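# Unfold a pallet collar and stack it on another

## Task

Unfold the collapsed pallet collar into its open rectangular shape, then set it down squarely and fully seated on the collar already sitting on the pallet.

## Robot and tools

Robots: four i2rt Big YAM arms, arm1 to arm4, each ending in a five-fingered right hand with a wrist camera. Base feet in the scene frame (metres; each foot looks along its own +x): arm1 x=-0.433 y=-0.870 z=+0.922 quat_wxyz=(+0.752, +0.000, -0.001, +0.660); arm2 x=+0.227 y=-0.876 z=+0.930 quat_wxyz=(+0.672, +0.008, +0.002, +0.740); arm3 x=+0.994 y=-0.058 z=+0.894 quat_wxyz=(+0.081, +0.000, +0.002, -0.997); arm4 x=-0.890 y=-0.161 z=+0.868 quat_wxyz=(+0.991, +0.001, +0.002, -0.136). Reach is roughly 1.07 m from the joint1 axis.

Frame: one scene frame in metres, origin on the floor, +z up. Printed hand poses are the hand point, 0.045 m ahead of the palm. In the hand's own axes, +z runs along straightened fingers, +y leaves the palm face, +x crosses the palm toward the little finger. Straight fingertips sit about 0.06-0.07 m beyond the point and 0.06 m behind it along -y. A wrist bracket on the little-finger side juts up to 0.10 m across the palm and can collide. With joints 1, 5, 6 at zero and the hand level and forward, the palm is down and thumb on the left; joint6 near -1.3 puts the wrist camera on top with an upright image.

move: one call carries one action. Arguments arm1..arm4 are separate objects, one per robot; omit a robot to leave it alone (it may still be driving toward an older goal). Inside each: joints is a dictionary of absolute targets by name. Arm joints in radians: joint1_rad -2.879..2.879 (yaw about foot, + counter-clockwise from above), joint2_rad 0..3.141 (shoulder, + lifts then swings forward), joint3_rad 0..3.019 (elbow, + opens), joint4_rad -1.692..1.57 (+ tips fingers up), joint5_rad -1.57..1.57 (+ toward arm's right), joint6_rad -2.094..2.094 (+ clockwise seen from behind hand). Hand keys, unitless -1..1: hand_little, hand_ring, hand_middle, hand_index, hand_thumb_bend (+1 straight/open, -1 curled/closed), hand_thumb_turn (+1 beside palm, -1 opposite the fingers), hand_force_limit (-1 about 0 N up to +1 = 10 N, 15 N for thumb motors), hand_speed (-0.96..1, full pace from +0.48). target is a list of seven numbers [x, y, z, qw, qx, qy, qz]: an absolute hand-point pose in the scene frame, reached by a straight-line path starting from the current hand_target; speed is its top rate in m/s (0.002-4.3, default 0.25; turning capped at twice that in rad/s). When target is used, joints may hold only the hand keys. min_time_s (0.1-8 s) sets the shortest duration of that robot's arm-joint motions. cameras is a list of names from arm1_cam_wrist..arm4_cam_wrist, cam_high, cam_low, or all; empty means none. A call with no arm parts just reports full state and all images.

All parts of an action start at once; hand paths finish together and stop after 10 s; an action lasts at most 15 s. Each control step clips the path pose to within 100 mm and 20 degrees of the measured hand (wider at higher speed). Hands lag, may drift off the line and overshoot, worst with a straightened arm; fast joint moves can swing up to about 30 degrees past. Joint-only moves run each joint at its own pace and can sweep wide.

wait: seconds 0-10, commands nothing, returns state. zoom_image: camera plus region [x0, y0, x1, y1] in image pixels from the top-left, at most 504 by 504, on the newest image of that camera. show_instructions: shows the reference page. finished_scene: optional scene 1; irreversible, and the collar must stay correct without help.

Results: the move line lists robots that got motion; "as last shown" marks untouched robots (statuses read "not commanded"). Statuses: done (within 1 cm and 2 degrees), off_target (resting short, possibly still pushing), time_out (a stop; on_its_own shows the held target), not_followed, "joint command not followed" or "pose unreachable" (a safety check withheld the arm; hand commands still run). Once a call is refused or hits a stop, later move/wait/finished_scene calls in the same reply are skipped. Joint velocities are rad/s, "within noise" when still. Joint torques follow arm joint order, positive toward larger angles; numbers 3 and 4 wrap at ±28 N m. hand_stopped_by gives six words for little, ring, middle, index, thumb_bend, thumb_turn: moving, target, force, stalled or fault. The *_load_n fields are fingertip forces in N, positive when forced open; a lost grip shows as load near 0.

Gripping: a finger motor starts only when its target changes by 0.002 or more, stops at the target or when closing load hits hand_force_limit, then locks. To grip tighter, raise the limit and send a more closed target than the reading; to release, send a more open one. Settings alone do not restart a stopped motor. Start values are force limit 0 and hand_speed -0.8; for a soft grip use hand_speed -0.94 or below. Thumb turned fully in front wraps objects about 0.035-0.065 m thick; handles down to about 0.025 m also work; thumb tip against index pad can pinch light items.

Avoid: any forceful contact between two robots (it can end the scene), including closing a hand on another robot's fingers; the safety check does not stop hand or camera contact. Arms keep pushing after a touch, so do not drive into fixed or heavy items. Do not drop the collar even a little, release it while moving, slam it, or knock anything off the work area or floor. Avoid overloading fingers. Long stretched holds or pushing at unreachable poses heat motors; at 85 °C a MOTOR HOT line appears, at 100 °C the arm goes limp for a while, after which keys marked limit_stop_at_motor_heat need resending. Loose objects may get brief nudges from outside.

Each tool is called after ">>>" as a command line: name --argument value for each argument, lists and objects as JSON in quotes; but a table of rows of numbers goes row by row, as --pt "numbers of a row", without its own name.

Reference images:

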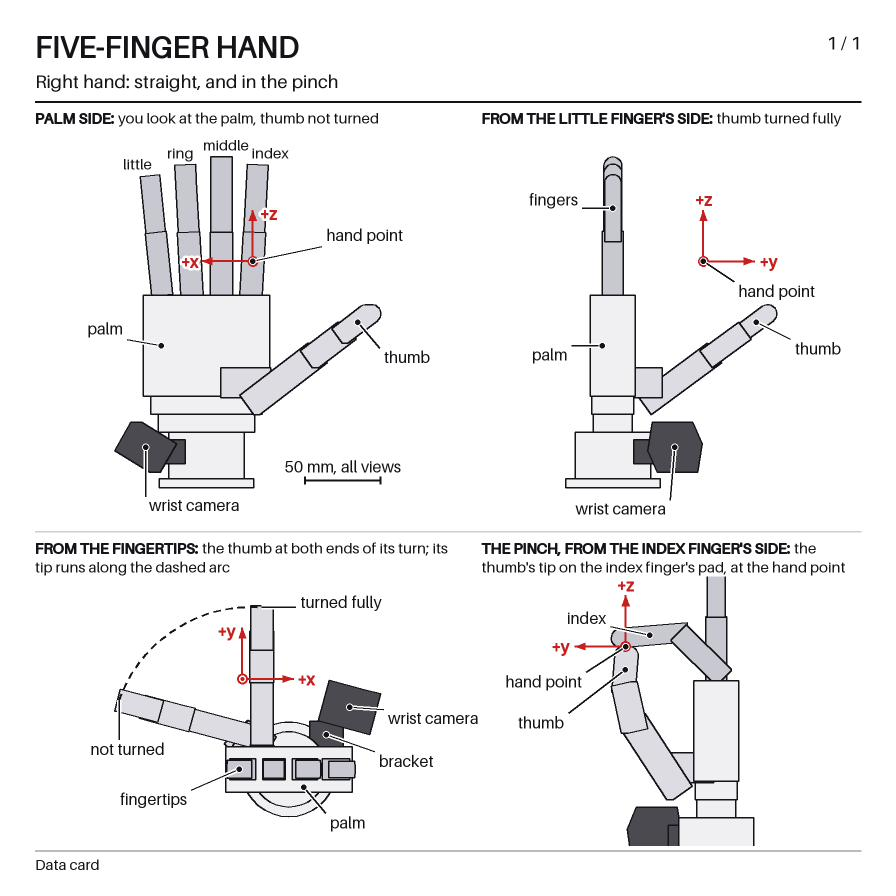

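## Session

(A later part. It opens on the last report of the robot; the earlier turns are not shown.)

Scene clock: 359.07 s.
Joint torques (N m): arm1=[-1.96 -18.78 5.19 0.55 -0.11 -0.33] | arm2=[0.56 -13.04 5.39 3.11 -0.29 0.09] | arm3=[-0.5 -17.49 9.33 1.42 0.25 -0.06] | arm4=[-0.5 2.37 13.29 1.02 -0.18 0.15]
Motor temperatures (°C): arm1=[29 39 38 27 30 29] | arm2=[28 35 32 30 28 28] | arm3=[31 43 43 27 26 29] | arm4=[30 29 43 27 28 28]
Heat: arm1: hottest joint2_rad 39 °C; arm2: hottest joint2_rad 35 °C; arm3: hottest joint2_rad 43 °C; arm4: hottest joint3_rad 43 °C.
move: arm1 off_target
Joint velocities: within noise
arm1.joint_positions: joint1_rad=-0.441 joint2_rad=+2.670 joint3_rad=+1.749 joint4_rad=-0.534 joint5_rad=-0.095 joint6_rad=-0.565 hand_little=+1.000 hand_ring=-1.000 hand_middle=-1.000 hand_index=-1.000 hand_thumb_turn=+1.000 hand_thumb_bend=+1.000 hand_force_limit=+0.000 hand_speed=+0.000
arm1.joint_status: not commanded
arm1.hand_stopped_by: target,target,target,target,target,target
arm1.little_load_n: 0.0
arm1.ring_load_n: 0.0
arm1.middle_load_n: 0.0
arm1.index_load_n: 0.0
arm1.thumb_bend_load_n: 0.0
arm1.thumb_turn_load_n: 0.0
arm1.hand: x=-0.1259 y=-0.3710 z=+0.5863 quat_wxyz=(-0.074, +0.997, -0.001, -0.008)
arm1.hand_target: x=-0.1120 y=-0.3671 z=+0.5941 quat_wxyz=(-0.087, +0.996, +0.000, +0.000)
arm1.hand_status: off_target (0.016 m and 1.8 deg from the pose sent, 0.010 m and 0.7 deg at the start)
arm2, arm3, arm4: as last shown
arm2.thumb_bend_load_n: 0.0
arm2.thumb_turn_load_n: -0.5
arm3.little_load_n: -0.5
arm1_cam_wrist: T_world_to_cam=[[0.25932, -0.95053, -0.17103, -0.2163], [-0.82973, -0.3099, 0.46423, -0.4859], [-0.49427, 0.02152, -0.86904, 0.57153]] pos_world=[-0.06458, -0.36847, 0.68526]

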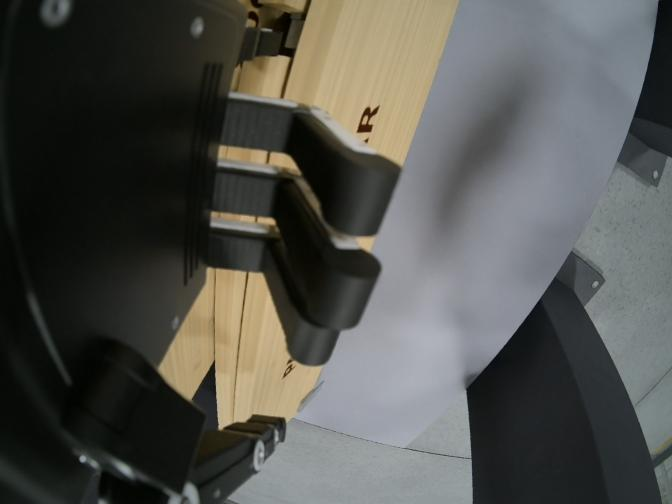

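>>> move --arm1 '{"target": [-0.085, -0.352, 0.645, 0.0872, -0.9962, 0, 0], "speed": 0.1}'

>>> move --arm1 '{"target": [-0.112, -0.352, 0.635, 0.0872, -0.9962, 0, 0], "speed": 0.1}' --cameras '["arm1_cam_wrist"]'

>>> zoom_image --camera "arm1_cam_wrist" --region '[220, 0, 340, 120]'

Scene clock: 367.23 s.
Joint torques (N m): arm1=[-1.85 -19.49 8.14 -0.42 -0.15 -0.34] | arm2=[-0.21 -12.98 5.3 2.93 -0.32 0.11] | arm3=[-0.38 -17.49 9.33 1.42 0.26 -0.06] | arm4=[-0.56 2.26 13.3 1.09 -0.2 0.14]
Motor temperatures (°C): arm1=[29 40 38 27 29 29] | arm2=[28 35 32 30 28 28] | arm3=[31 43 43 27 26 29] | arm4=[30 29 43 27 28 28]
Heat: arm1: hottest joint2_rad 40 °C; arm2: hottest joint2_rad 35 °C; arm3: hottest joint2_rad 43 °C; arm4: hottest joint3_rad 43 °C.
move: arm1 off_target
Joint velocities: within noise
arm1.joint_positions: joint1_rad=-0.464 joint2_rad=+2.612 joint3_rad=+1.787 joint4_rad=-0.630 joint5_rad=-0.097 joint6_rad=-0.586 hand_little=+1.000 hand_ring=-1.000 hand_middle=-1.000 hand_index=-1.000 hand_thumb_turn=+1.000 hand_thumb_bend=+1.000 hand_force_limit=+0.000 hand_speed=+0.000
arm1.joint_status: not commanded
arm1.hand_stopped_by: target,target,target,target,target,target
arm1.little_load_n: 0.0
arm1.ring_load_n: 0.0
arm1.middle_load_n: 0.0
arm1.index_load_n: 0.0
arm1.thumb_bend_load_n: 0.0
arm1.thumb_turn_load_n: 0.0
arm1.hand: x=-0.1018 y=-0.3610 z=+0.6311 quat_wxyz=(-0.075, +0.997, -0.002, -0.007)
arm1.hand_target: x=-0.0852 y=-0.3524 z=+0.6452 quat_wxyz=(-0.087, +0.996, +0.000, +0.000)
arm1.hand_status: off_target (0.024 m and 1.6 deg from the pose sent, 0.074 m and 1.8 deg at the start)
arm2.joint_positions: joint1_rad=-0.519 joint2_rad=+1.879 joint3_rad=+0.593 joint4_rad=+0.417 joint5_rad=-0.286 joint6_rad=-0.334 hand_little=+1.000 hand_ring=+1.000 hand_middle=+1.000 hand_index=+1.000 hand_thumb_turn=+1.000 hand_thumb_bend=+1.000 hand_force_limit=+0.000 hand_speed=-0.800
arm2.joint_status: not commanded
arm2.hand_stopped_by: target,target,target,target,target,target
arm2.little_load_n: 0.0
arm2.ring_load_n: 0.0
arm2.middle_load_n: 0.0
arm2.index_load_n: 0.0
arm2.thumb_bend_load_n: 0.0
arm2.thumb_turn_load_n: 0.0
arm2.hand: x=+0.3418 y=-0.4621 z=+0.7960 quat_wxyz=(-0.370, +0.929, +0.005, -0.006)
arm2.hand_target: x=+0.3499 y=-0.4503 z=+0.8003 quat_wxyz=(-0.383, +0.924, +0.000, +0.000)
arm2.hand_status: not commanded
arm3, arm4: as last shown
arm3.little_load_n: 0.0
arm3.index_load_n: -0.5
arm4.middle_load_n: -0.5
pictures: none

Scene clock: 368.33 s.
Joint torques (N m): arm1=[0.38 -19.08 5.72 0.53 -0.02 -0.07] | arm2=[-0.21 -12.86 5.41 2.95 -0.31 0.15] | arm3=[-0.44 -17.55 9.33 1.42 0.25 -0.06] | arm4=[-0.56 2.08 13.33 1.13 -0.19 0.12]
Motor temperatures (°C): arm1=[29 40 38 27 29 29] | arm2=[28 35 32 30 28 28] | arm3=[31 43 43 27 26 29] | arm4=[30 29 43 27 28 28]
Heat: arm1: hottest joint2_rad 40 °C; arm2: hottest joint2_rad 35 °C; arm3: hottest joint2_rad 43 °C; arm4: hottest joint3_rad 43 °C.
move: arm1 off_target
Joint velocities: within noise
arm1.joint_positions: joint1_rad=-0.459 joint2_rad=+2.611 joint3_rad=+1.754 joint4_rad=-0.604 joint5_rad=-0.097 joint6_rad=-0.582 hand_little=+1.000 hand_ring=-1.000 hand_middle=-1.000 hand_index=-1.000 hand_thumb_turn=+1.000 hand_thumb_bend=+1.000 hand_force_limit=+0.000 hand_speed=+0.000
arm1.joint_status: not commanded
arm1.hand_stopped_by: target,target,target,target,target,target
arm1.little_load_n: 0.0
arm1.ring_load_n: 0.0
arm1.middle_load_n: 0.0
arm1.index_load_n: 0.0
arm1.thumb_bend_load_n: 0.0
arm1.thumb_turn_load_n: 0.0
arm1.hand: x=-0.1111 y=-0.3686 z=+0.6232 quat_wxyz=(-0.072, +0.997, -0.001, -0.010)
arm1.hand_target: x=-0.1122 y=-0.3521 z=+0.6352 quat_wxyz=(-0.087, +0.996, +0.000, +0.000)
arm1.hand_status: off_target (0.020 m and 2.0 deg from the pose sent, 0.014 m and 1.6 deg at the start)
arm2, arm3, arm4: as last shown
arm3.index_load_n: 0.0
arm4.middle_load_n: 0.0
arm1_cam_wrist: T_world_to_cam=[[0.25889, -0.95121, -0.16783, -0.21386], [-0.82855, -0.308, 0.46758, -0.49121], [-0.49646, 0.018, -0.86787, 0.60858]] pos_world=[-0.04949, -0.36568, 0.72196]

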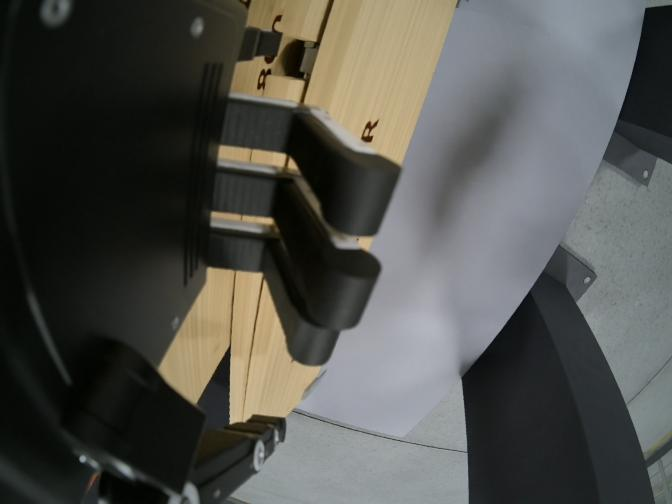

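Scaled by 4.200 from the camera's image (finer frame: 960x720).

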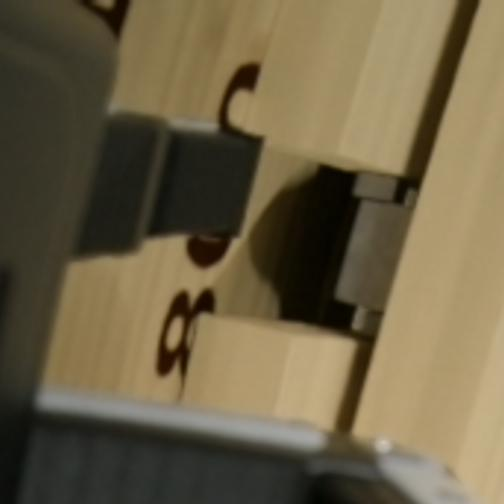

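>>> move --arm1 '{"target": [-0.115, -0.353, 0.582, 0.0872, -0.9962, 0, 0], "speed": 0.06}' --cameras '["arm1_cam_wrist", "arm3_cam_wrist"]'

>>> zoom_image --camera "arm1_cam_wrist" --region '[220, 0, 340, 120]'

>>> zoom_image --camera "arm3_cam_wrist" --region '[240, 80, 340, 200]'

Scene clock: 377.17 s.
Joint torques (N m): arm1=[0.44 -17.44 7.75 0.54 0.01 -0.08] | arm2=[-0.32 -12.75 5.37 2.92 -0.34 0.11] | arm3=[-0.38 -17.49 9.33 1.42 0.25 -0.06] | arm4=[-0.67 2.37 13.42 1.01 -0.18 0.11]
Motor temperatures (°C): arm1=[29 40 38 27 29 29] | arm2=[28 35 32 30 28 28] | arm3=[31 43 42 27 26 29] | arm4=[30 29 43 27 28 28]
Heat: arm1: hottest joint2_rad 40 °C; arm2: hottest joint2_rad 35 °C; arm3: hottest joint2_rad 43 °C; arm4: hottest joint3_rad 43 °C.
move: arm1 off_target
Joint velocities: within noise
arm1.joint_positions: joint1_rad=-0.456 joint2_rad=+2.691 joint3_rad=+1.779 joint4_rad=-0.549 joint5_rad=-0.097 joint6_rad=-0.579 hand_little=+1.000 hand_ring=-1.000 hand_middle=-1.000 hand_index=-1.000 hand_thumb_turn=+1.000 hand_thumb_bend=+1.000 hand_force_limit=+0.000 hand_speed=+0.000
arm1.joint_status: not commanded
arm1.hand_stopped_by: target,target,target,target,target,target
arm1.little_load_n: 0.0
arm1.ring_load_n: 0.0
arm1.middle_load_n: 0.0
arm1.index_load_n: 0.0
arm1.thumb_bend_load_n: -0.5
arm1.thumb_turn_load_n: 0.0
arm1.hand: x=-0.1162 y=-0.3730 z=+0.5809 quat_wxyz=(-0.072, +0.997, -0.001, -0.010)
arm1.hand_target: x=-0.1155 y=-0.3533 z=+0.5827 quat_wxyz=(-0.087, +0.996, +0.000, +0.000)
arm1.hand_status: off_target (0.020 m and 2.0 deg from the pose sent, 0.044 m and 2.0 deg at the start)
arm2, arm3: as last shown
arm4.joint_positions: joint1_rad=-0.269 joint2_rad=+0.249 joint3_rad=+0.530 joint4_rad=-0.930 joint5_rad=-0.512 joint6_rad=-1.662 hand_little=+1.000 hand_ring=+1.000 hand_middle=+1.000 hand_index=+1.000 hand_thumb_turn=+1.000 hand_thumb_bend=+1.000 hand_force_limit=+0.000 hand_speed=-0.800
arm4.joint_status: not commanded
arm4.hand_stopped_by: target,target,target,target,target,target
arm4.little_load_n: 0.0
arm4.ring_load_n: 0.0
arm4.middle_load_n: 0.0
arm4.index_load_n: 0.0
arm4.thumb_bend_load_n: 0.0
arm4.thumb_turn_load_n: 0.0
arm4.hand: x=-0.6621 y=-0.2513 z=+1.0766 quat_wxyz=(-0.082, +0.870, -0.084, +0.478)
arm4.hand_target: x=-0.6601 y=-0.2500 z=+1.0995 quat_wxyz=(-0.081, +0.865, -0.083, +0.489)
arm4.hand_status: not commanded
arm1_cam_wrist: T_world_to_cam=[[0.25812, -0.95137, -0.16815, -0.22381], [-0.82865, -0.3075, 0.46775, -0.47697], [-0.4967, 0.0186, -0.86772, 0.56952]] pos_world=[-0.05459, -0.37018, 0.67966]
arm3_cam_wrist: T_world_to_cam=[[0.11411, 0.98554, -0.12525, 0.33652], [0.89809, -0.15624, -0.41113, 0.09121], [-0.42475, -0.06557, -0.90293, 0.82886]] pos_world=[0.23175, -0.26305, 0.82805]

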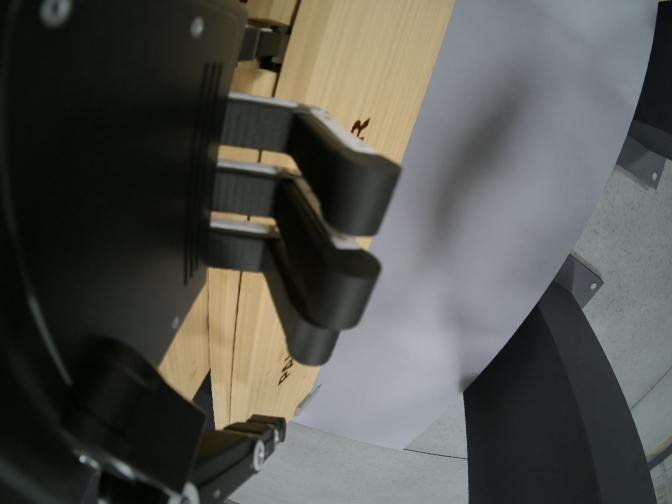

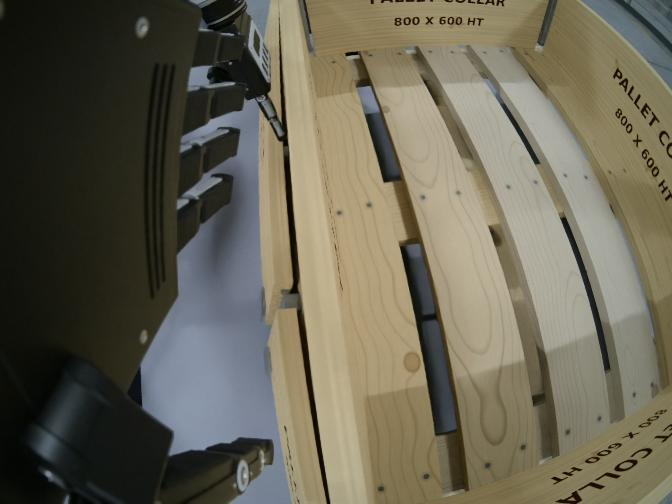

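Scaled by 4.200 from the camera's image (finer frame: 960x720).

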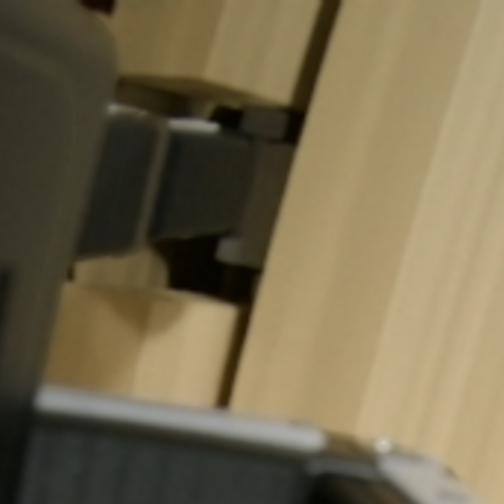

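Scaled by 4.200 from the camera's image (finer frame: 960x720).

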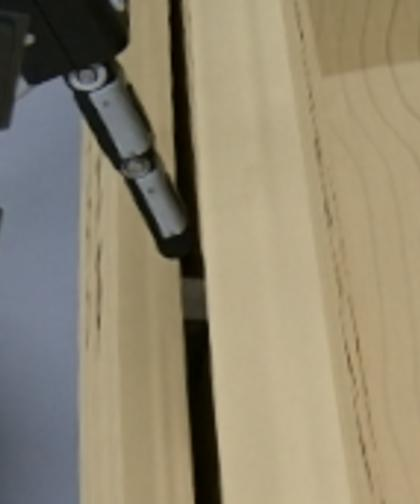

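>>> move --arm1 '{"target": [-0.113, -0.349, 0.567, 0.0872, -0.9962, 0, 0], "speed": 0.05}' --cameras '["arm1_cam_wrist"]'

>>> zoom_image --camera "arm1_cam_wrist" --region '[220, 0, 340, 120]'

Scene clock: 382.03 s.
Joint torques (N m): arm1=[0.5 -17.44 7.8 0.5 0 -0.07] | arm2=[0.03 -12.51 5.55 3.02 -0.33 0.05] | arm3=[-0.44 -17.49 9.33 1.43 0.25 -0.06] | arm4=[-0.38 2.55 13.31 1.02 -0.24 0.13]
Motor temperatures (°C): arm1=[29 40 38 27 29 29] | arm2=[28 35 32 30 28 28] | arm3=[31 44 42 27 26 29] | arm4=[30 29 43 27 28 28]
Heat: arm1: hottest joint2_rad 40 °C; arm2: hottest joint2_rad 35 °C; arm3: hottest joint2_rad 44 °C; arm4: hottest joint3_rad 43 °C.
move: arm1 off_target
Joint velocities: within noise
arm1.joint_positions: joint1_rad=-0.456 joint2_rad=+2.731 joint3_rad=+1.821 joint4_rad=-0.549 joint5_rad=-0.097 joint6_rad=-0.578 hand_little=+1.000 hand_ring=-1.000 hand_middle=-1.000 hand_index=-1.000 hand_thumb_turn=+1.000 hand_thumb_bend=+1.000 hand_force_limit=+0.000 hand_speed=+0.000
arm1.joint_status: not commanded
arm1.hand_stopped_by: target,target,target,target,target,target
arm1.little_load_n: 0.0
arm1.ring_load_n: 0.0
arm1.middle_load_n: 0.0
arm1.index_load_n: 0.0
arm1.thumb_bend_load_n: 0.0
arm1.thumb_turn_load_n: 0.0
arm1.hand: x=-0.1135 y=-0.3686 z=+0.5664 quat_wxyz=(-0.073, +0.997, -0.001, -0.009)
arm1.hand_target: x=-0.1135 y=-0.3495 z=+0.5674 quat_wxyz=(-0.087, +0.996, +0.000, +0.000)
arm1.hand_status: off_target (0.020 m and 1.9 deg from the pose sent, 0.028 m and 2.0 deg at the start)
arm2, arm3, arm4: as last shown
arm4.ring_load_n: 0.5
arm1_cam_wrist: T_world_to_cam=[[0.25801, -0.95113, -0.16964, -0.22173], [-0.8293, -0.30811, 0.46618, -0.46597], [-0.49566, 0.0204, -0.86828, 0.55932]] pos_world=[-0.05199, -0.36588, 0.66526]

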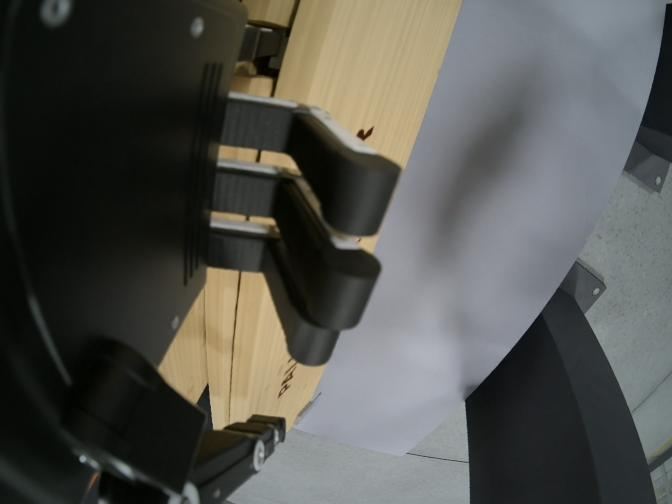

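Scaled by 4.200 from the camera's image (finer frame: 960x720).

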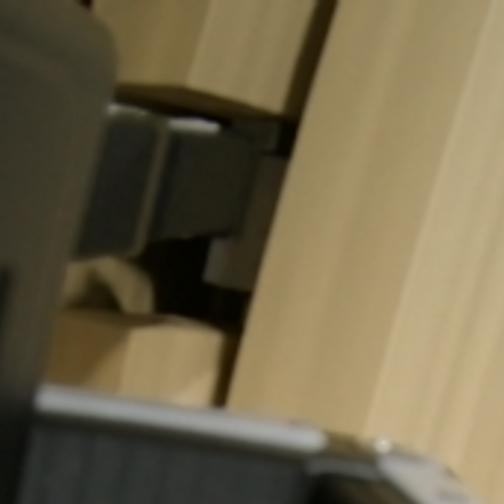

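>>> move --arm1 '{"target": [-0.113, -0.390, 0.562, 0.0872, -0.9962, 0, 0], "speed": 0.04}' --cameras '["arm1_cam_wrist", "arm3_cam_wrist"]'

>>> zoom_image --camera "arm1_cam_wrist" --region '[220, 0, 340, 120]'

>>> zoom_image --camera "arm3_cam_wrist" --region '[220, 80, 340, 320]'

Scene clock: 388.30 s.
Joint torques (N m): arm1=[-2.43 -18.14 3.73 -0.01 0.05 -0.27] | arm2=[-0.21 -12.98 5.44 2.89 -0.33 0.13] | arm3=[-0.38 -17.49 9.33 1.42 0.25 -0.06] | arm4=[-0.21 2.14 13.38 1.01 -0.17 0.14]
Motor temperatures (°C): arm1=[29 40 38 27 29 29] | arm2=[28 35 32 30 28 28] | arm3=[31 44 42 27 26 29] | arm4=[30 29 43 27 28 28]
Heat: arm1: hottest joint2_rad 40 °C; arm2: hottest joint2_rad 35 °C; arm3: hottest joint2_rad 44 °C; arm4: hottest joint3_rad 43 °C.
move: arm1 off_target
Joint velocities: within noise
arm1.joint_positions: joint1_rad=-0.456 joint2_rad=+2.704 joint3_rad=+1.725 joint4_rad=-0.443 joint5_rad=-0.102 joint6_rad=-0.590 hand_little=+1.000 hand_ring=-1.000 hand_middle=-1.000 hand_index=-1.000 hand_thumb_turn=+1.000 hand_thumb_bend=+1.000 hand_force_limit=+0.000 hand_speed=+0.000
arm1.joint_status: not commanded
arm1.hand_stopped_by: target,target,target,target,target,target
arm1.little_load_n: 0.0
arm1.ring_load_n: 0.0
arm1.middle_load_n: 0.0
arm1.index_load_n: 0.0
arm1.thumb_bend_load_n: 0.0
arm1.thumb_turn_load_n: 0.0
arm1.hand: x=-0.1212 y=-0.3796 z=+0.5599 quat_wxyz=(-0.091, +0.996, +0.006, -0.001)
arm1.hand_target: x=-0.1131 y=-0.3899 z=+0.5619 quat_wxyz=(-0.087, +0.996, +0.000, +0.000)
arm1.hand_status: off_target (0.013 m and 0.8 deg from the pose sent, 0.022 m and 1.9 deg at the start)
arm2, arm3, arm4: as last shown
arm4.ring_load_n: 0.0
arm1_cam_wrist: T_world_to_cam=[[0.27316, -0.94144, -0.19769, -0.21013], [-0.83349, -0.33422, 0.43999, -0.46851], [-0.48029, 0.04458, -0.87597, 0.56538]] pos_world=[-0.06156, -0.37962, 0.65985]
arm3_cam_wrist: T_world_to_cam=[[0.11411, 0.98554, -0.12525, 0.33652], [0.89809, -0.15624, -0.41113, 0.09121], [-0.42475, -0.06557, -0.90293, 0.82886]] pos_world=[0.23175, -0.26305, 0.82805]

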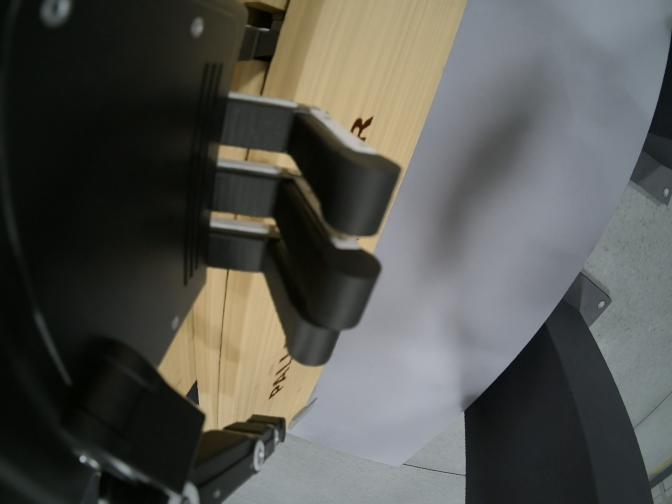

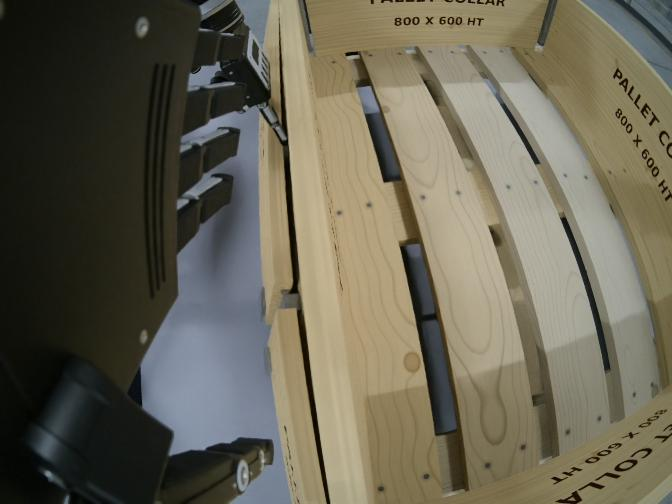

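Scaled by 4.200 from the camera's image (finer frame: 960x720).

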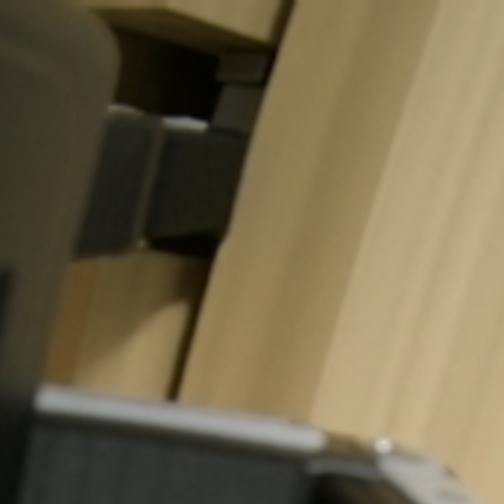

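Scaled by 2.100 from the camera's image (finer frame: 960x720).

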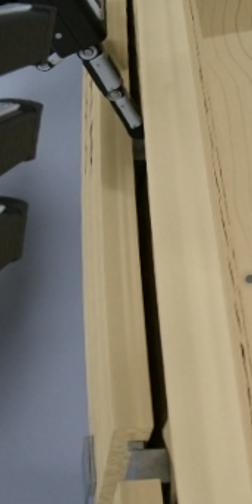

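>>> move --arm1 '{"target": [-0.105, -0.43, 0.560, 0.0872, -0.9962, 0, 0], "speed": 0.04}' --cameras '["arm1_cam_wrist", "arm3_cam_wrist"]'

>>> zoom_image --camera "arm1_cam_wrist" --region '[220, 0, 340, 120]'

>>> zoom_image --camera "arm3_cam_wrist" --region '[220, 80, 340, 320]'

Scene clock: 395.57 s.
Joint torques (N m): arm1=[-1.32 -16.26 4.56 0.03 -0.01 -0.33] | arm2=[0.15 -12.86 5.3 3.02 -0.32 0.11] | arm3=[-0.38 -17.49 9.32 1.42 0.25 -0.06] | arm4=[-0.67 1.96 13.37 0.99 -0.21 0.15]
Motor temperatures (°C): arm1=[29 41 38 27 29 29] | arm2=[28 35 32 30 28 28] | arm3=[31 44 42 27 26 29] | arm4=[30 29 43 27 28 28]
Heat: arm1: hottest joint2_rad 41 °C; arm2: hottest joint2_rad 35 °C; arm3: hottest joint2_rad 44 °C; arm4: hottest joint3_rad 43 °C.
move: arm1 done
Joint velocities: within noise
arm1.joint_positions: joint1_rad=-0.517 joint2_rad=+2.658 joint3_rad=+1.602 joint4_rad=-0.380 joint5_rad=-0.108 joint6_rad=-0.634 hand_little=+1.000 hand_ring=-1.000 hand_middle=-1.000 hand_index=-1.000 hand_thumb_turn=+1.000 hand_thumb_bend=+1.000 hand_force_limit=+0.000 hand_speed=+0.000
arm1.joint_status: not commanded
arm1.hand_stopped_by: target,target,target,target,target,target
arm1.little_load_n: 0.0
arm1.ring_load_n: 0.0
arm1.middle_load_n: 0.0
arm1.index_load_n: 0.0
arm1.thumb_bend_load_n: 0.0
arm1.thumb_turn_load_n: 0.0
arm1.hand: x=-0.1105 y=-0.4275 z=+0.5616 quat_wxyz=(-0.086, +0.996, -0.003, -0.002)
arm1.hand_target: x=-0.1050 y=-0.4299 z=+0.5602 quat_wxyz=(-0.087, +0.996, +0.000, +0.000)
arm1.hand_status: done (0.006 m and 0.5 deg from the pose sent, 0.053 m and 0.8 deg at the start)
arm2, arm4: as last shown
arm3.joint_positions: joint1_rad=+0.204 joint2_rad=+2.568 joint3_rad=+1.879 joint4_rad=+0.015 joint5_rad=+0.299 joint6_rad=-0.934 hand_little=+1.000 hand_ring=+1.000 hand_middle=+1.000 hand_index=+1.000 hand_thumb_turn=+1.000 hand_thumb_bend=+1.000 hand_force_limit=+0.000 hand_speed=-0.800
arm3.joint_status: not commanded
arm3.hand_stopped_by: target,target,target,target,target,target
arm3.little_load_n: 0.0
arm3.ring_load_n: 0.0
arm3.middle_load_n: 0.0
arm3.index_load_n: 0.0
arm3.thumb_bend_load_n: 0.0
arm3.thumb_turn_load_n: 0.0
arm3.hand: x=+0.1880 y=-0.2733 z=+0.7254 quat_wxyz=(+0.441, -0.184, -0.874, +0.086)
arm3.hand_target: x=+0.1805 y=-0.2699 z=+0.7201 quat_wxyz=(+0.442, -0.183, -0.874, +0.082)
arm3.hand_status: not commanded
arm1_cam_wrist: T_world_to_cam=[[0.25561, -0.94775, -0.19088, -0.26633], [-0.83696, -0.31575, 0.447, -0.47272], [-0.48391, 0.0455, -0.87393, 0.57303]] pos_world=[-0.05027, -0.42775, 0.66125]
arm3_cam_wrist: T_world_to_cam=[[0.11411, 0.98554, -0.12525, 0.33652], [0.89809, -0.15624, -0.41113, 0.09121], [-0.42475, -0.06557, -0.90293, 0.82886]] pos_world=[0.23175, -0.26305, 0.82805]

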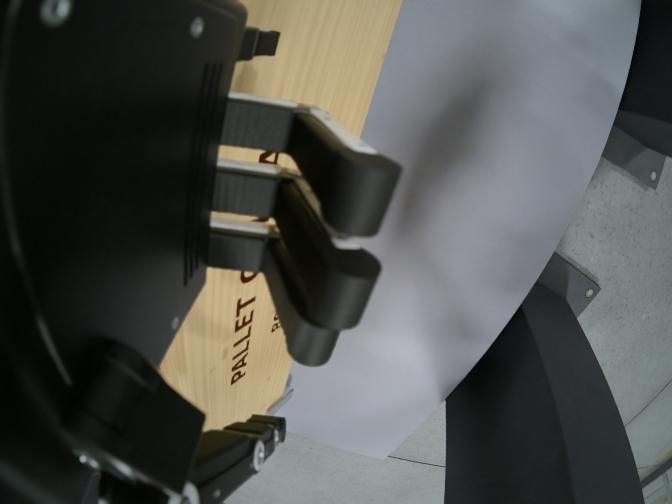

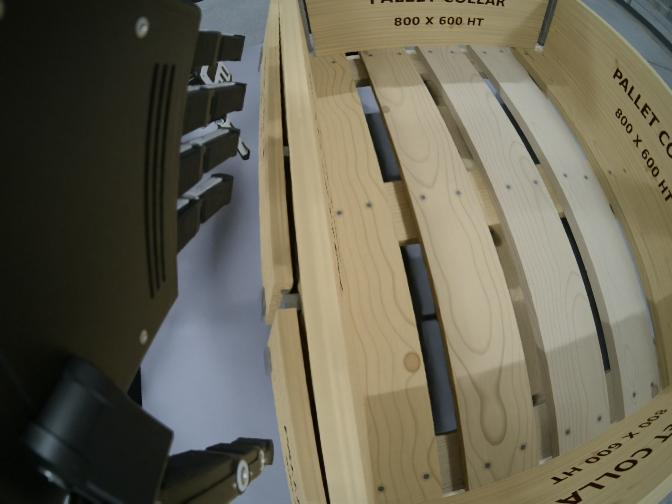

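Scaled by 4.200 from the camera's image (finer frame: 960x720).

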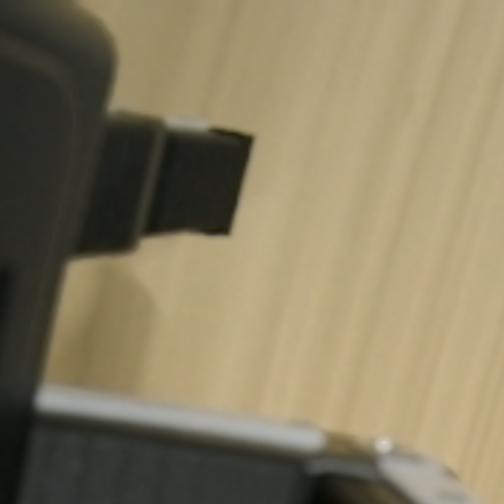

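Scaled by 2.100 from the camera's image (finer frame: 960x720).

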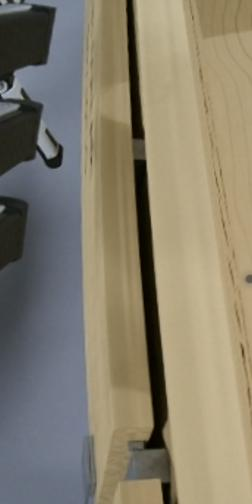

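>>> move --arm1 '{"target": [-0.30, -0.46, 0.72, 0.5, -0.866, 0, 0], "speed": 0.2, "joints": {"hand_little": 0.25, "hand_ring": 0.25, "hand_middle": 0.25, "hand_index": 0.25, "hand_thumb_turn": -1, "hand_thumb_bend": 1}}' --arm4 '{"target": [-0.669, -0.292, 0.90, -0.081, 0.865, -0.083, 0.489], "speed": 0.25}' --arm3 '{"target": [0.70, -0.22, 0.85, 0.442, -0.183, -0.875, 0.082], "speed": 0.25}'

>>> move --arm1 '{"target": [-0.51, -0.36, 0.66, 0.7071, -0.7071, 0, 0], "speed": 0.2}' --cameras '["arm1_cam_wrist", "arm4_cam_wrist", "arm3_cam_wrist", "cam_high"]'

Scene clock: 445.77 s.
Joint torques (N m): arm1=[0.32 -9.23 -0.36 1.95 -0.11 -0.06] | arm2=[0.38 -12.57 5.29 2.96 -0.28 0.1] | arm3=[0.62 -4.95 4.16 1.13 0.53 0.1] | arm4=[-1.44 1.44 8.42 1.88 -0.46 -0.17]
Motor temperatures (°C): arm1=[28 39 37 27 29 29] | arm2=[28 35 32 30 28 28] | arm3=[30 44 42 27 26 29] | arm4=[30 29 44 27 28 28]
Heat: arm1: hottest joint2_rad 39 °C; arm2: hottest joint2_rad 35 °C; arm3: hottest joint2_rad 44 °C; arm4: hottest joint3_rad 44 °C.
move: arm1 done; arm3 done; arm4 done
Joint velocities: within noise
arm1.joint_positions: joint1_rad=-0.425 joint2_rad=+2.303 joint3_rad=+0.556 joint4_rad=+1.143 joint5_rad=-0.466 joint6_rad=-0.307 hand_little=+0.250 hand_ring=+0.250 hand_middle=+0.250 hand_index=+0.250 hand_thumb_turn=-1.000 hand_thumb_bend=+1.000 hand_force_limit=+0.000 hand_speed=+0.000
arm1.joint_status: all done
arm1.hand_stopped_by: target,target,target,target,target,target
arm1.little_load_n: 0.0
arm1.ring_load_n: 0.0
arm1.middle_load_n: 0.0
arm1.index_load_n: 0.0
arm1.thumb_bend_load_n: 0.0
arm1.thumb_turn_load_n: 0.0
arm1.hand: x=-0.2933 y=-0.4614 z=+0.7202 quat_wxyz=(-0.496, +0.868, +0.000, +0.004)
arm1.hand_target: x=-0.3000 y=-0.4600 z=+0.7201 quat_wxyz=(-0.500, +0.866, +0.000, +0.000)
arm1.hand_status: done (0.007 m and 0.6 deg from the pose sent, 0.249 m and 50.1 deg at the start)
arm2: as last shown
arm2.index_load_n: -0.5
arm2.thumb_bend_load_n: -0.5
arm3.joint_positions: joint1_rad=+0.720 joint2_rad=+1.482 joint3_rad=+0.356 joint4_rad=+0.247 joint5_rad=+0.682 joint6_rad=-0.534 hand_little=+1.000 hand_ring=+1.000 hand_middle=+1.000 hand_index=+1.000 hand_thumb_turn=+1.000 hand_thumb_bend=+1.000 hand_force_limit=+0.000 hand_speed=-0.800
arm3.joint_status: not commanded
arm3.hand_stopped_by: target,target,target,target,target,target
arm3.little_load_n: 0.0
arm3.ring_load_n: 0.0
arm3.middle_load_n: 0.0
arm3.index_load_n: 0.0
arm3.thumb_bend_load_n: 0.0
arm3.thumb_turn_load_n: 0.0
arm3.hand: x=+0.6994 y=-0.2176 z=+0.8483 quat_wxyz=(+0.442, -0.180, -0.875, +0.079)
arm3.hand_target: x=+0.7000 y=-0.2200 z=+0.8499 quat_wxyz=(+0.442, -0.183, -0.874, +0.082)
arm3.hand_status: done (0.003 m and 0.4 deg from the pose sent, 0.530 m and 0.5 deg at the start)
arm4.joint_positions: joint1_rad=-0.612 joint2_rad=+0.409 joint3_rad=+0.101 joint4_rad=-0.483 joint5_rad=-0.781 joint6_rad=-1.919 hand_little=+1.000 hand_ring=+1.000 hand_middle=+1.000 hand_index=+1.000 hand_thumb_turn=+1.000 hand_thumb_bend=+1.000 hand_force_limit=+0.000 hand_speed=-0.800
arm4.joint_status: not commanded
arm4.hand_stopped_by: target,target,target,target,target,target
arm4.little_load_n: 0.0
arm4.ring_load_n: 0.0
arm4.middle_load_n: 0.0
arm4.index_load_n: 0.0
arm4.thumb_bend_load_n: 0.0
arm4.thumb_turn_load_n: 0.0
arm4.hand: x=-0.6687 y=-0.2915 z=+0.9043 quat_wxyz=(-0.084, +0.864, -0.088, +0.489)
arm4.hand_target: x=-0.6692 y=-0.2919 z=+0.9003 quat_wxyz=(-0.081, +0.865, -0.083, +0.489)
arm4.hand_status: done (0.004 m and 0.7 deg from the pose sent, 0.181 m and 1.4 deg at the start)
pictures: none

Scene clock: 448.00 s.
Joint torques (N m): arm1=[0.26 -10.75 -0.42 2.17 0.16 -0.08] | arm2=[0.56 -13.04 5.39 2.8 -0.31 0.15] | arm3=[0.62 -4.89 4.19 1.14 0.53 0.11] | arm4=[-1.03 1.49 8.39 1.8 -0.48 -0.13]
Motor temperatures (°C): arm1=[28 39 37 27 29 29] | arm2=[28 35 32 30 28 28] | arm3=[30 44 41 27 26 29] | arm4=[30 28 44 27 28 28]
Heat: arm1: hottest joint2_rad 39 °C; arm2: hottest joint2_rad 35 °C; arm3: hottest joint2_rad 44 °C; arm4: hottest joint3_rad 44 °C.
move: arm1 off_target
Joint velocities: within noise
arm1.joint_positions: joint1_rad=+0.261 joint2_rad=+2.659 joint3_rad=+0.791 joint4_rad=+1.537 joint5_rad=+0.146 joint6_rad=+0.014 hand_little=+0.250 hand_ring=+0.250 hand_middle=+0.250 hand_index=+0.250 hand_thumb_turn=-1.000 hand_thumb_bend=+1.000 hand_force_limit=+0.000 hand_speed=+0.000
arm1.joint_status: not commanded
arm1.hand_stopped_by: target,target,target,target,target,target
arm1.little_load_n: 0.0
arm1.ring_load_n: 0.0
arm1.middle_load_n: 0.0
arm1.index_load_n: 0.0
arm1.thumb_bend_load_n: 0.0
arm1.thumb_turn_load_n: 0.0
arm1.hand: x=-0.5021 y=-0.3604 z=+0.6584 quat_wxyz=(-0.582, +0.813, +0.005, +0.017)
arm1.hand_target: x=-0.5101 y=-0.3596 z=+0.6602 quat_wxyz=(-0.590, +0.808, +0.003, +0.009)
arm1.hand_status: off_target (0.008 m and 18.9 deg from the pose sent, 0.247 m and 30.5 deg at the start; a joint's target at an end of its range on 53 of 67 steps)
arm2, arm3, arm4: as last shown
arm2.index_load_n: 0.0
arm2.thumb_bend_load_n: 0.0
arm3.hand: x=+0.6994 y=-0.2176 z=+0.8483 quat_wxyz=(+0.442, -0.181, -0.875, +0.079)
pictures: arm1_cam_wrist, arm3_cam_wrist, arm4_cam_wrist, cam_high
arm1_cam_wrist: T_world_to_cam=[[0.29014, -0.2908, -0.91173, 0.64452], [-0.84105, -0.53201, -0.09796, -0.54375], [-0.45656, 0.79524, -0.39893, 0.43631]] pos_world=[-0.44512, -0.44882, 0.70842]
arm3_cam_wrist: T_world_to_cam=[[0.11464, 0.98722, -0.11073, 0.22632], [0.89862, -0.15057, -0.41208, -0.3072], [-0.42349, -0.05226, -0.90439, 1.16398]] pos_world=[0.74305, -0.20885, 0.95116]
arm4_cam_wrist: T_world_to_cam=[[0.01973, -0.9995, -0.0249, -0.2576], [-0.86689, -0.0047, -0.49848, -0.12618], [0.49811, 0.03142, -0.86654, 1.23974]] pos_world=[-0.72184, -0.29702, 1.00498]

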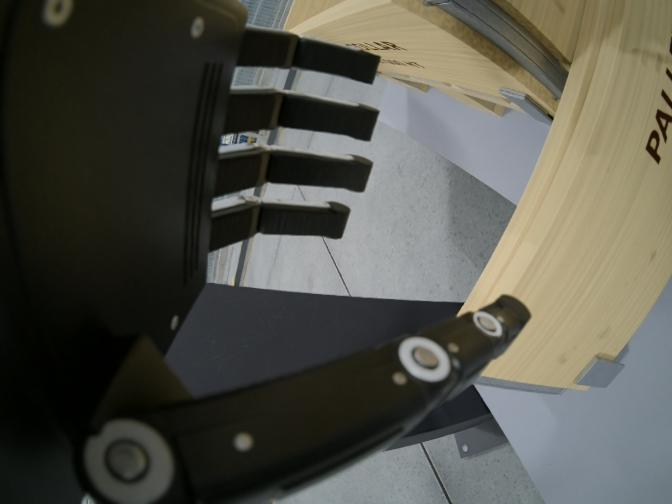

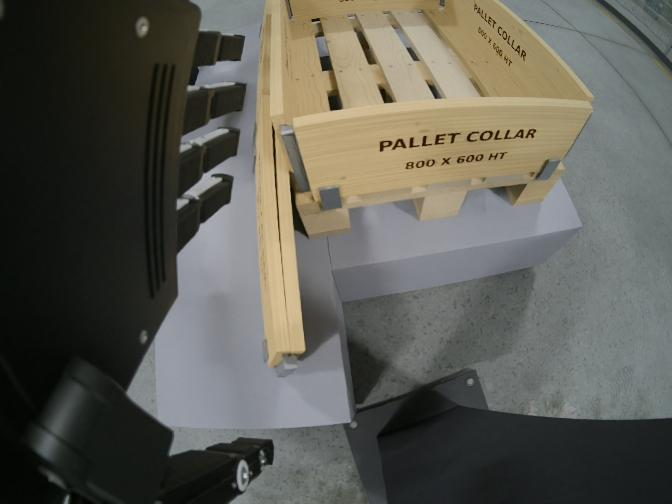

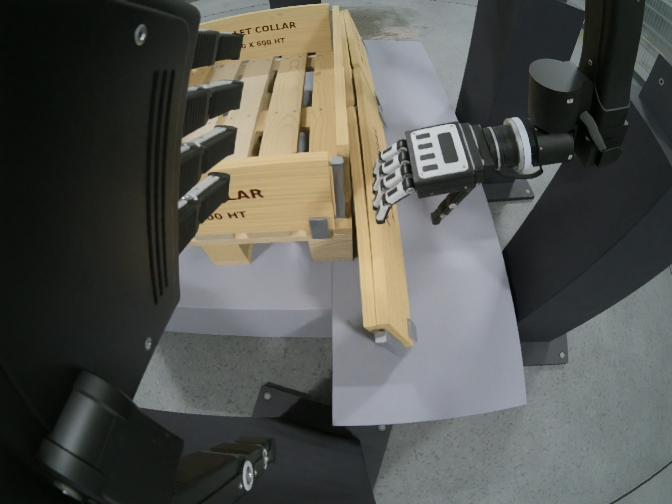

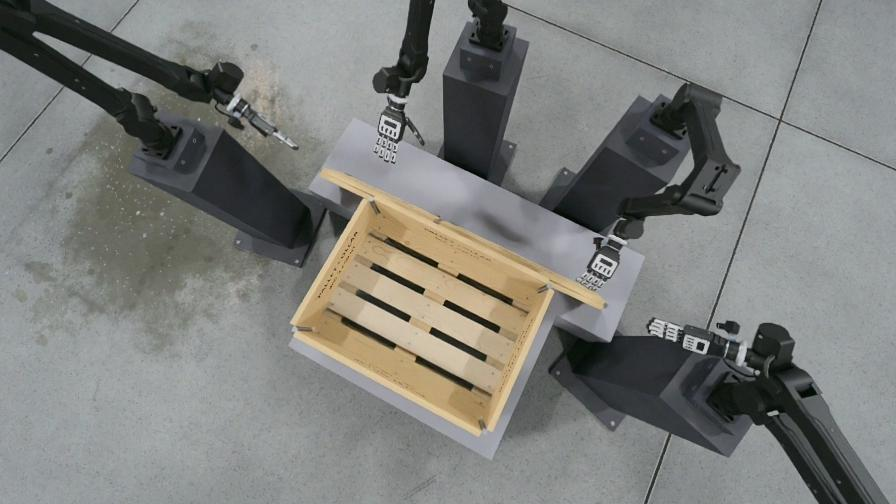

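>>> move --arm1 '{"target": [-0.525, -0.345, 0.72, 0, 1, 0, 0], "speed": 0.2, "joints": {"hand_little": 1, "hand_ring": 1, "hand_middle": 1, "hand_index": 1, "hand_thumb_turn": -1, "hand_thumb_bend": 1}}' --cameras '["arm1_cam_wrist", "arm4_cam_wrist"]'

>>> move --arm1 '{"target": [-0.525, -0.333, 0.63, 0, 1, 0, 0], "speed": 0.1}' --cameras '["arm1_cam_wrist", "arm4_cam_wrist", "cam_high", "cam_low"]'

Scene clock: 488.27 s.
Joint torques (N m): arm1=[-2.08 -14.92 7.92 -0.65 -0.09 -0.1] | arm2=[0.62 -12.69 5.19 2.82 -0.35 0.11] | arm3=[0.62 -4.95 4.18 1.14 0.53 0.11] | arm4=[-1.32 1.55 8.36 1.73 -0.5 -0.17]
Motor temperatures (°C): arm1=[28 36 36 27 29 29] | arm2=[28 35 32 30 28 28] | arm3=[30 39 35 27 26 29] | arm4=[30 28 41 27 28 28]
Heat: arm1: hottest joint2_rad 36 °C; arm2: hottest joint2_rad 35 °C; arm3: hottest joint2_rad 39 °C; arm4: hottest joint3_rad 41 °C.
move: arm1 off_target
Joint velocities: within noise
arm1.joint_positions: joint1_rad=+0.252 joint2_rad=+2.336 joint3_rad=+1.469 joint4_rad=-0.709 joint5_rad=+0.002 joint6_rad=+0.092 hand_little=+1.000 hand_ring=+1.000 hand_middle=+1.000 hand_index=+1.000 hand_thumb_turn=-1.000 hand_thumb_bend=+1.000 hand_force_limit=+0.000 hand_speed=+0.000
arm1.joint_status: all done
arm1.hand_stopped_by: target,target,target,target,target,target
arm1.little_load_n: 0.0
arm1.ring_load_n: 0.0
arm1.middle_load_n: 0.0
arm1.index_load_n: 0.0
arm1.thumb_bend_load_n: 0.0
arm1.thumb_turn_load_n: 0.0
arm1.hand: x=-0.5309 y=-0.3560 z=+0.7195 quat_wxyz=(+0.002, +1.000, +0.015, +0.002)
arm1.hand_target: x=-0.5249 y=-0.3451 z=+0.7201 quat_wxyz=(+0.000, +1.000, +0.000, +0.000)
arm1.hand_status: off_target (0.012 m and 1.7 deg from the pose sent, 0.067 m and 71.3 deg at the start)
arm2.joint_positions: joint1_rad=-0.519 joint2_rad=+1.879 joint3_rad=+0.593 joint4_rad=+0.417 joint5_rad=-0.286 joint6_rad=-0.334 hand_little=+1.000 hand_ring=+1.000 hand_middle=+1.000 hand_index=+1.000 hand_thumb_turn=+1.000 hand_thumb_bend=+1.000 hand_force_limit=+0.000 hand_speed=-0.800
arm2.joint_status: not commanded
arm2.hand_stopped_by: target,target,target,target,target,target
arm2.little_load_n: -0.5
arm2.ring_load_n: -0.5
arm2.middle_load_n: 0.0
arm2.index_load_n: 0.0
arm2.thumb_bend_load_n: 0.0
arm2.thumb_turn_load_n: 0.0
arm2.hand: x=+0.3418 y=-0.4621 z=+0.7960 quat_wxyz=(-0.370, +0.929, +0.005, -0.006)
arm2.hand_target: x=+0.3499 y=-0.4503 z=+0.8003 quat_wxyz=(-0.383, +0.924, +0.000, +0.000)
arm2.hand_status: not commanded
arm3, arm4: as last shown
arm1_cam_wrist: T_world_to_cam=[[0.29048, -0.9567, -0.01855, -0.16964], [-0.83164, -0.262, 0.48962, -0.88124], [-0.47328, -0.1268, -0.87174, 0.447]] pos_world=[-0.47204, -0.3365, 0.818]
arm4_cam_wrist: T_world_to_cam=[[0.01973, -0.9995, -0.0249, -0.2576], [-0.86689, -0.0047, -0.49848, -0.12618], [0.49811, 0.03142, -0.86654, 1.23974]] pos_world=[-0.72184, -0.29702, 1.00498]

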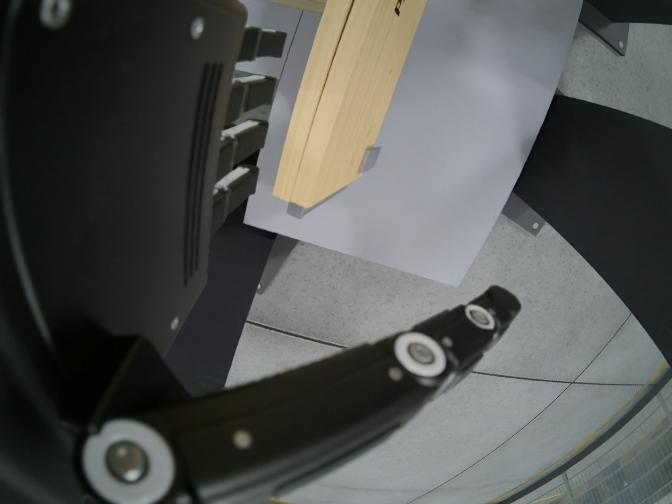

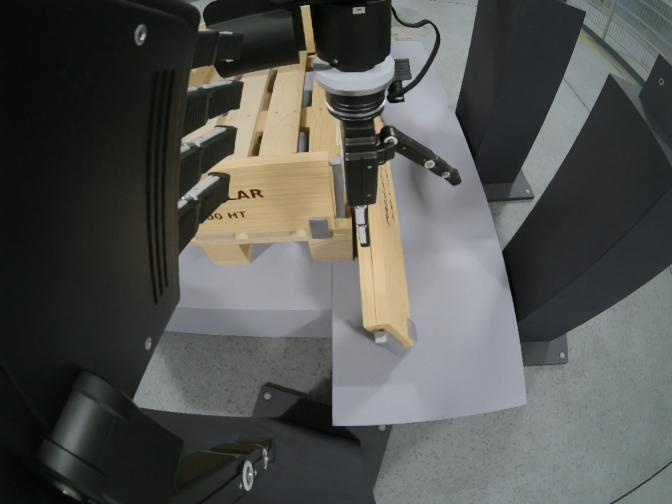

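Scene clock: 489.90 s.
Joint torques (N m): arm1=[-2.08 -16.21 6.97 0.16 -0.08 -0.11] | arm2=[0.03 -12.92 5.22 2.73 -0.33 0.13] | arm3=[0.67 -4.89 4.18 1.13 0.53 0.11] | arm4=[-1.38 1.96 8.42 1.73 -0.48 -0.21]
Motor temperatures (°C): arm1=[28 36 36 27 29 29] | arm2=[28 35 32 30 28 28] | arm3=[30 39 35 27 26 29] | arm4=[30 28 41 27 28 28]
Heat: arm1: hottest joint2_rad 36 °C; arm2: hottest joint2_rad 35 °C; arm3: hottest joint2_rad 39 °C; arm4: hottest joint3_rad 41 °C.
move: arm1 off_target
Joint velocities: within noise
arm1.joint_positions: joint1_rad=+0.250 joint2_rad=+2.547 joint3_rad=+1.586 joint4_rad=-0.643 joint5_rad=+0.002 joint6_rad=+0.092 hand_little=+1.000 hand_ring=+1.000 hand_middle=+1.000 hand_index=+1.000 hand_thumb_turn=-1.000 hand_thumb_bend=+1.000 hand_force_limit=+0.000 hand_speed=+0.000
arm1.joint_status: not commanded
arm1.hand_stopped_by: target,target,target,target,target,target
arm1.little_load_n: 0.0
arm1.ring_load_n: 0.5
arm1.middle_load_n: 0.0
arm1.index_load_n: 0.0
arm1.thumb_bend_load_n: -0.5
arm1.thumb_turn_load_n: 0.0
arm1.hand: x=-0.5304 y=-0.3510 z=+0.6291 quat_wxyz=(+0.016, +1.000, +0.014, +0.003)
arm1.hand_target: x=-0.5247 y=-0.3333 z=+0.6304 quat_wxyz=(+0.000, +1.000, +0.000, +0.000)
arm1.hand_status: off_target (0.019 m and 2.4 deg from the pose sent, 0.093 m and 1.7 deg at the start)
arm2, arm3, arm4: as last shown
arm2.little_load_n: 0.0
arm2.ring_load_n: 0.0
arm4.ring_load_n: -0.5
arm4.thumb_bend_load_n: 0.5
arm1_cam_wrist: T_world_to_cam=[[0.28867, -0.95739, 0.0089, -0.18509], [-0.83378, -0.24681, 0.49386, -0.83371], [-0.47062, -0.14998, -0.8695, 0.36095]] pos_world=[-0.47184, -0.32883, 0.72722]
arm4_cam_wrist: T_world_to_cam=[[0.01973, -0.9995, -0.0249, -0.2576], [-0.86689, -0.0047, -0.49848, -0.12618], [0.49811, 0.03142, -0.86654, 1.23974]] pos_world=[-0.72184, -0.29702, 1.00498]

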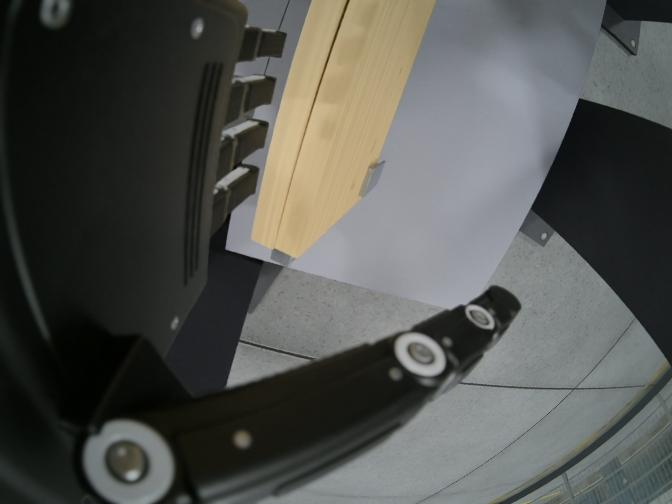

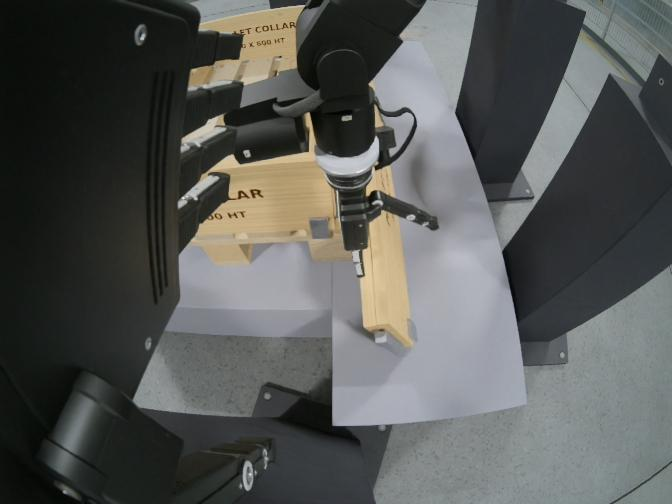

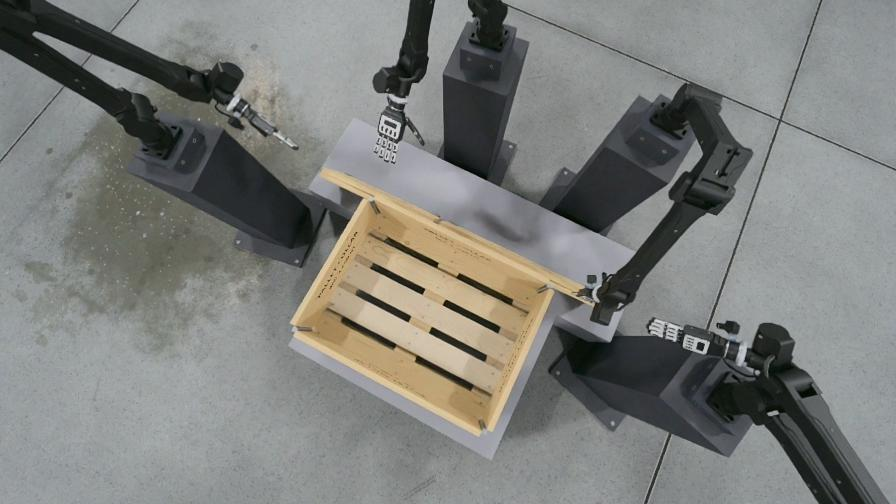

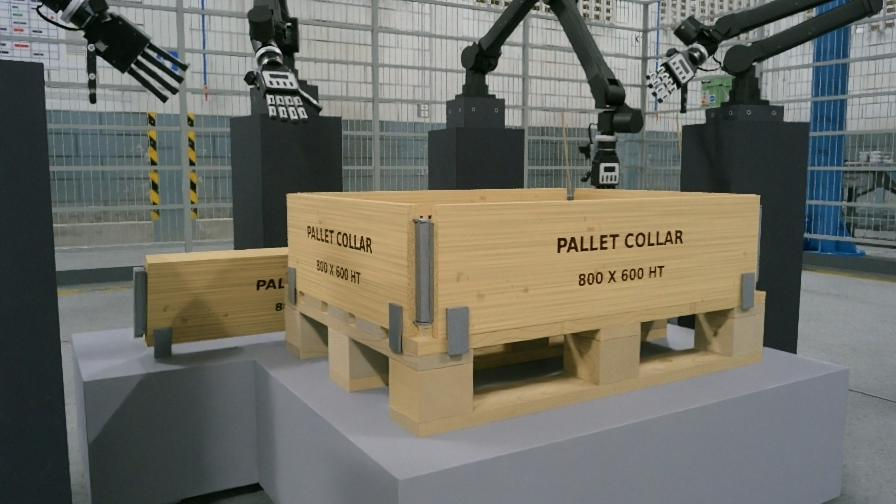

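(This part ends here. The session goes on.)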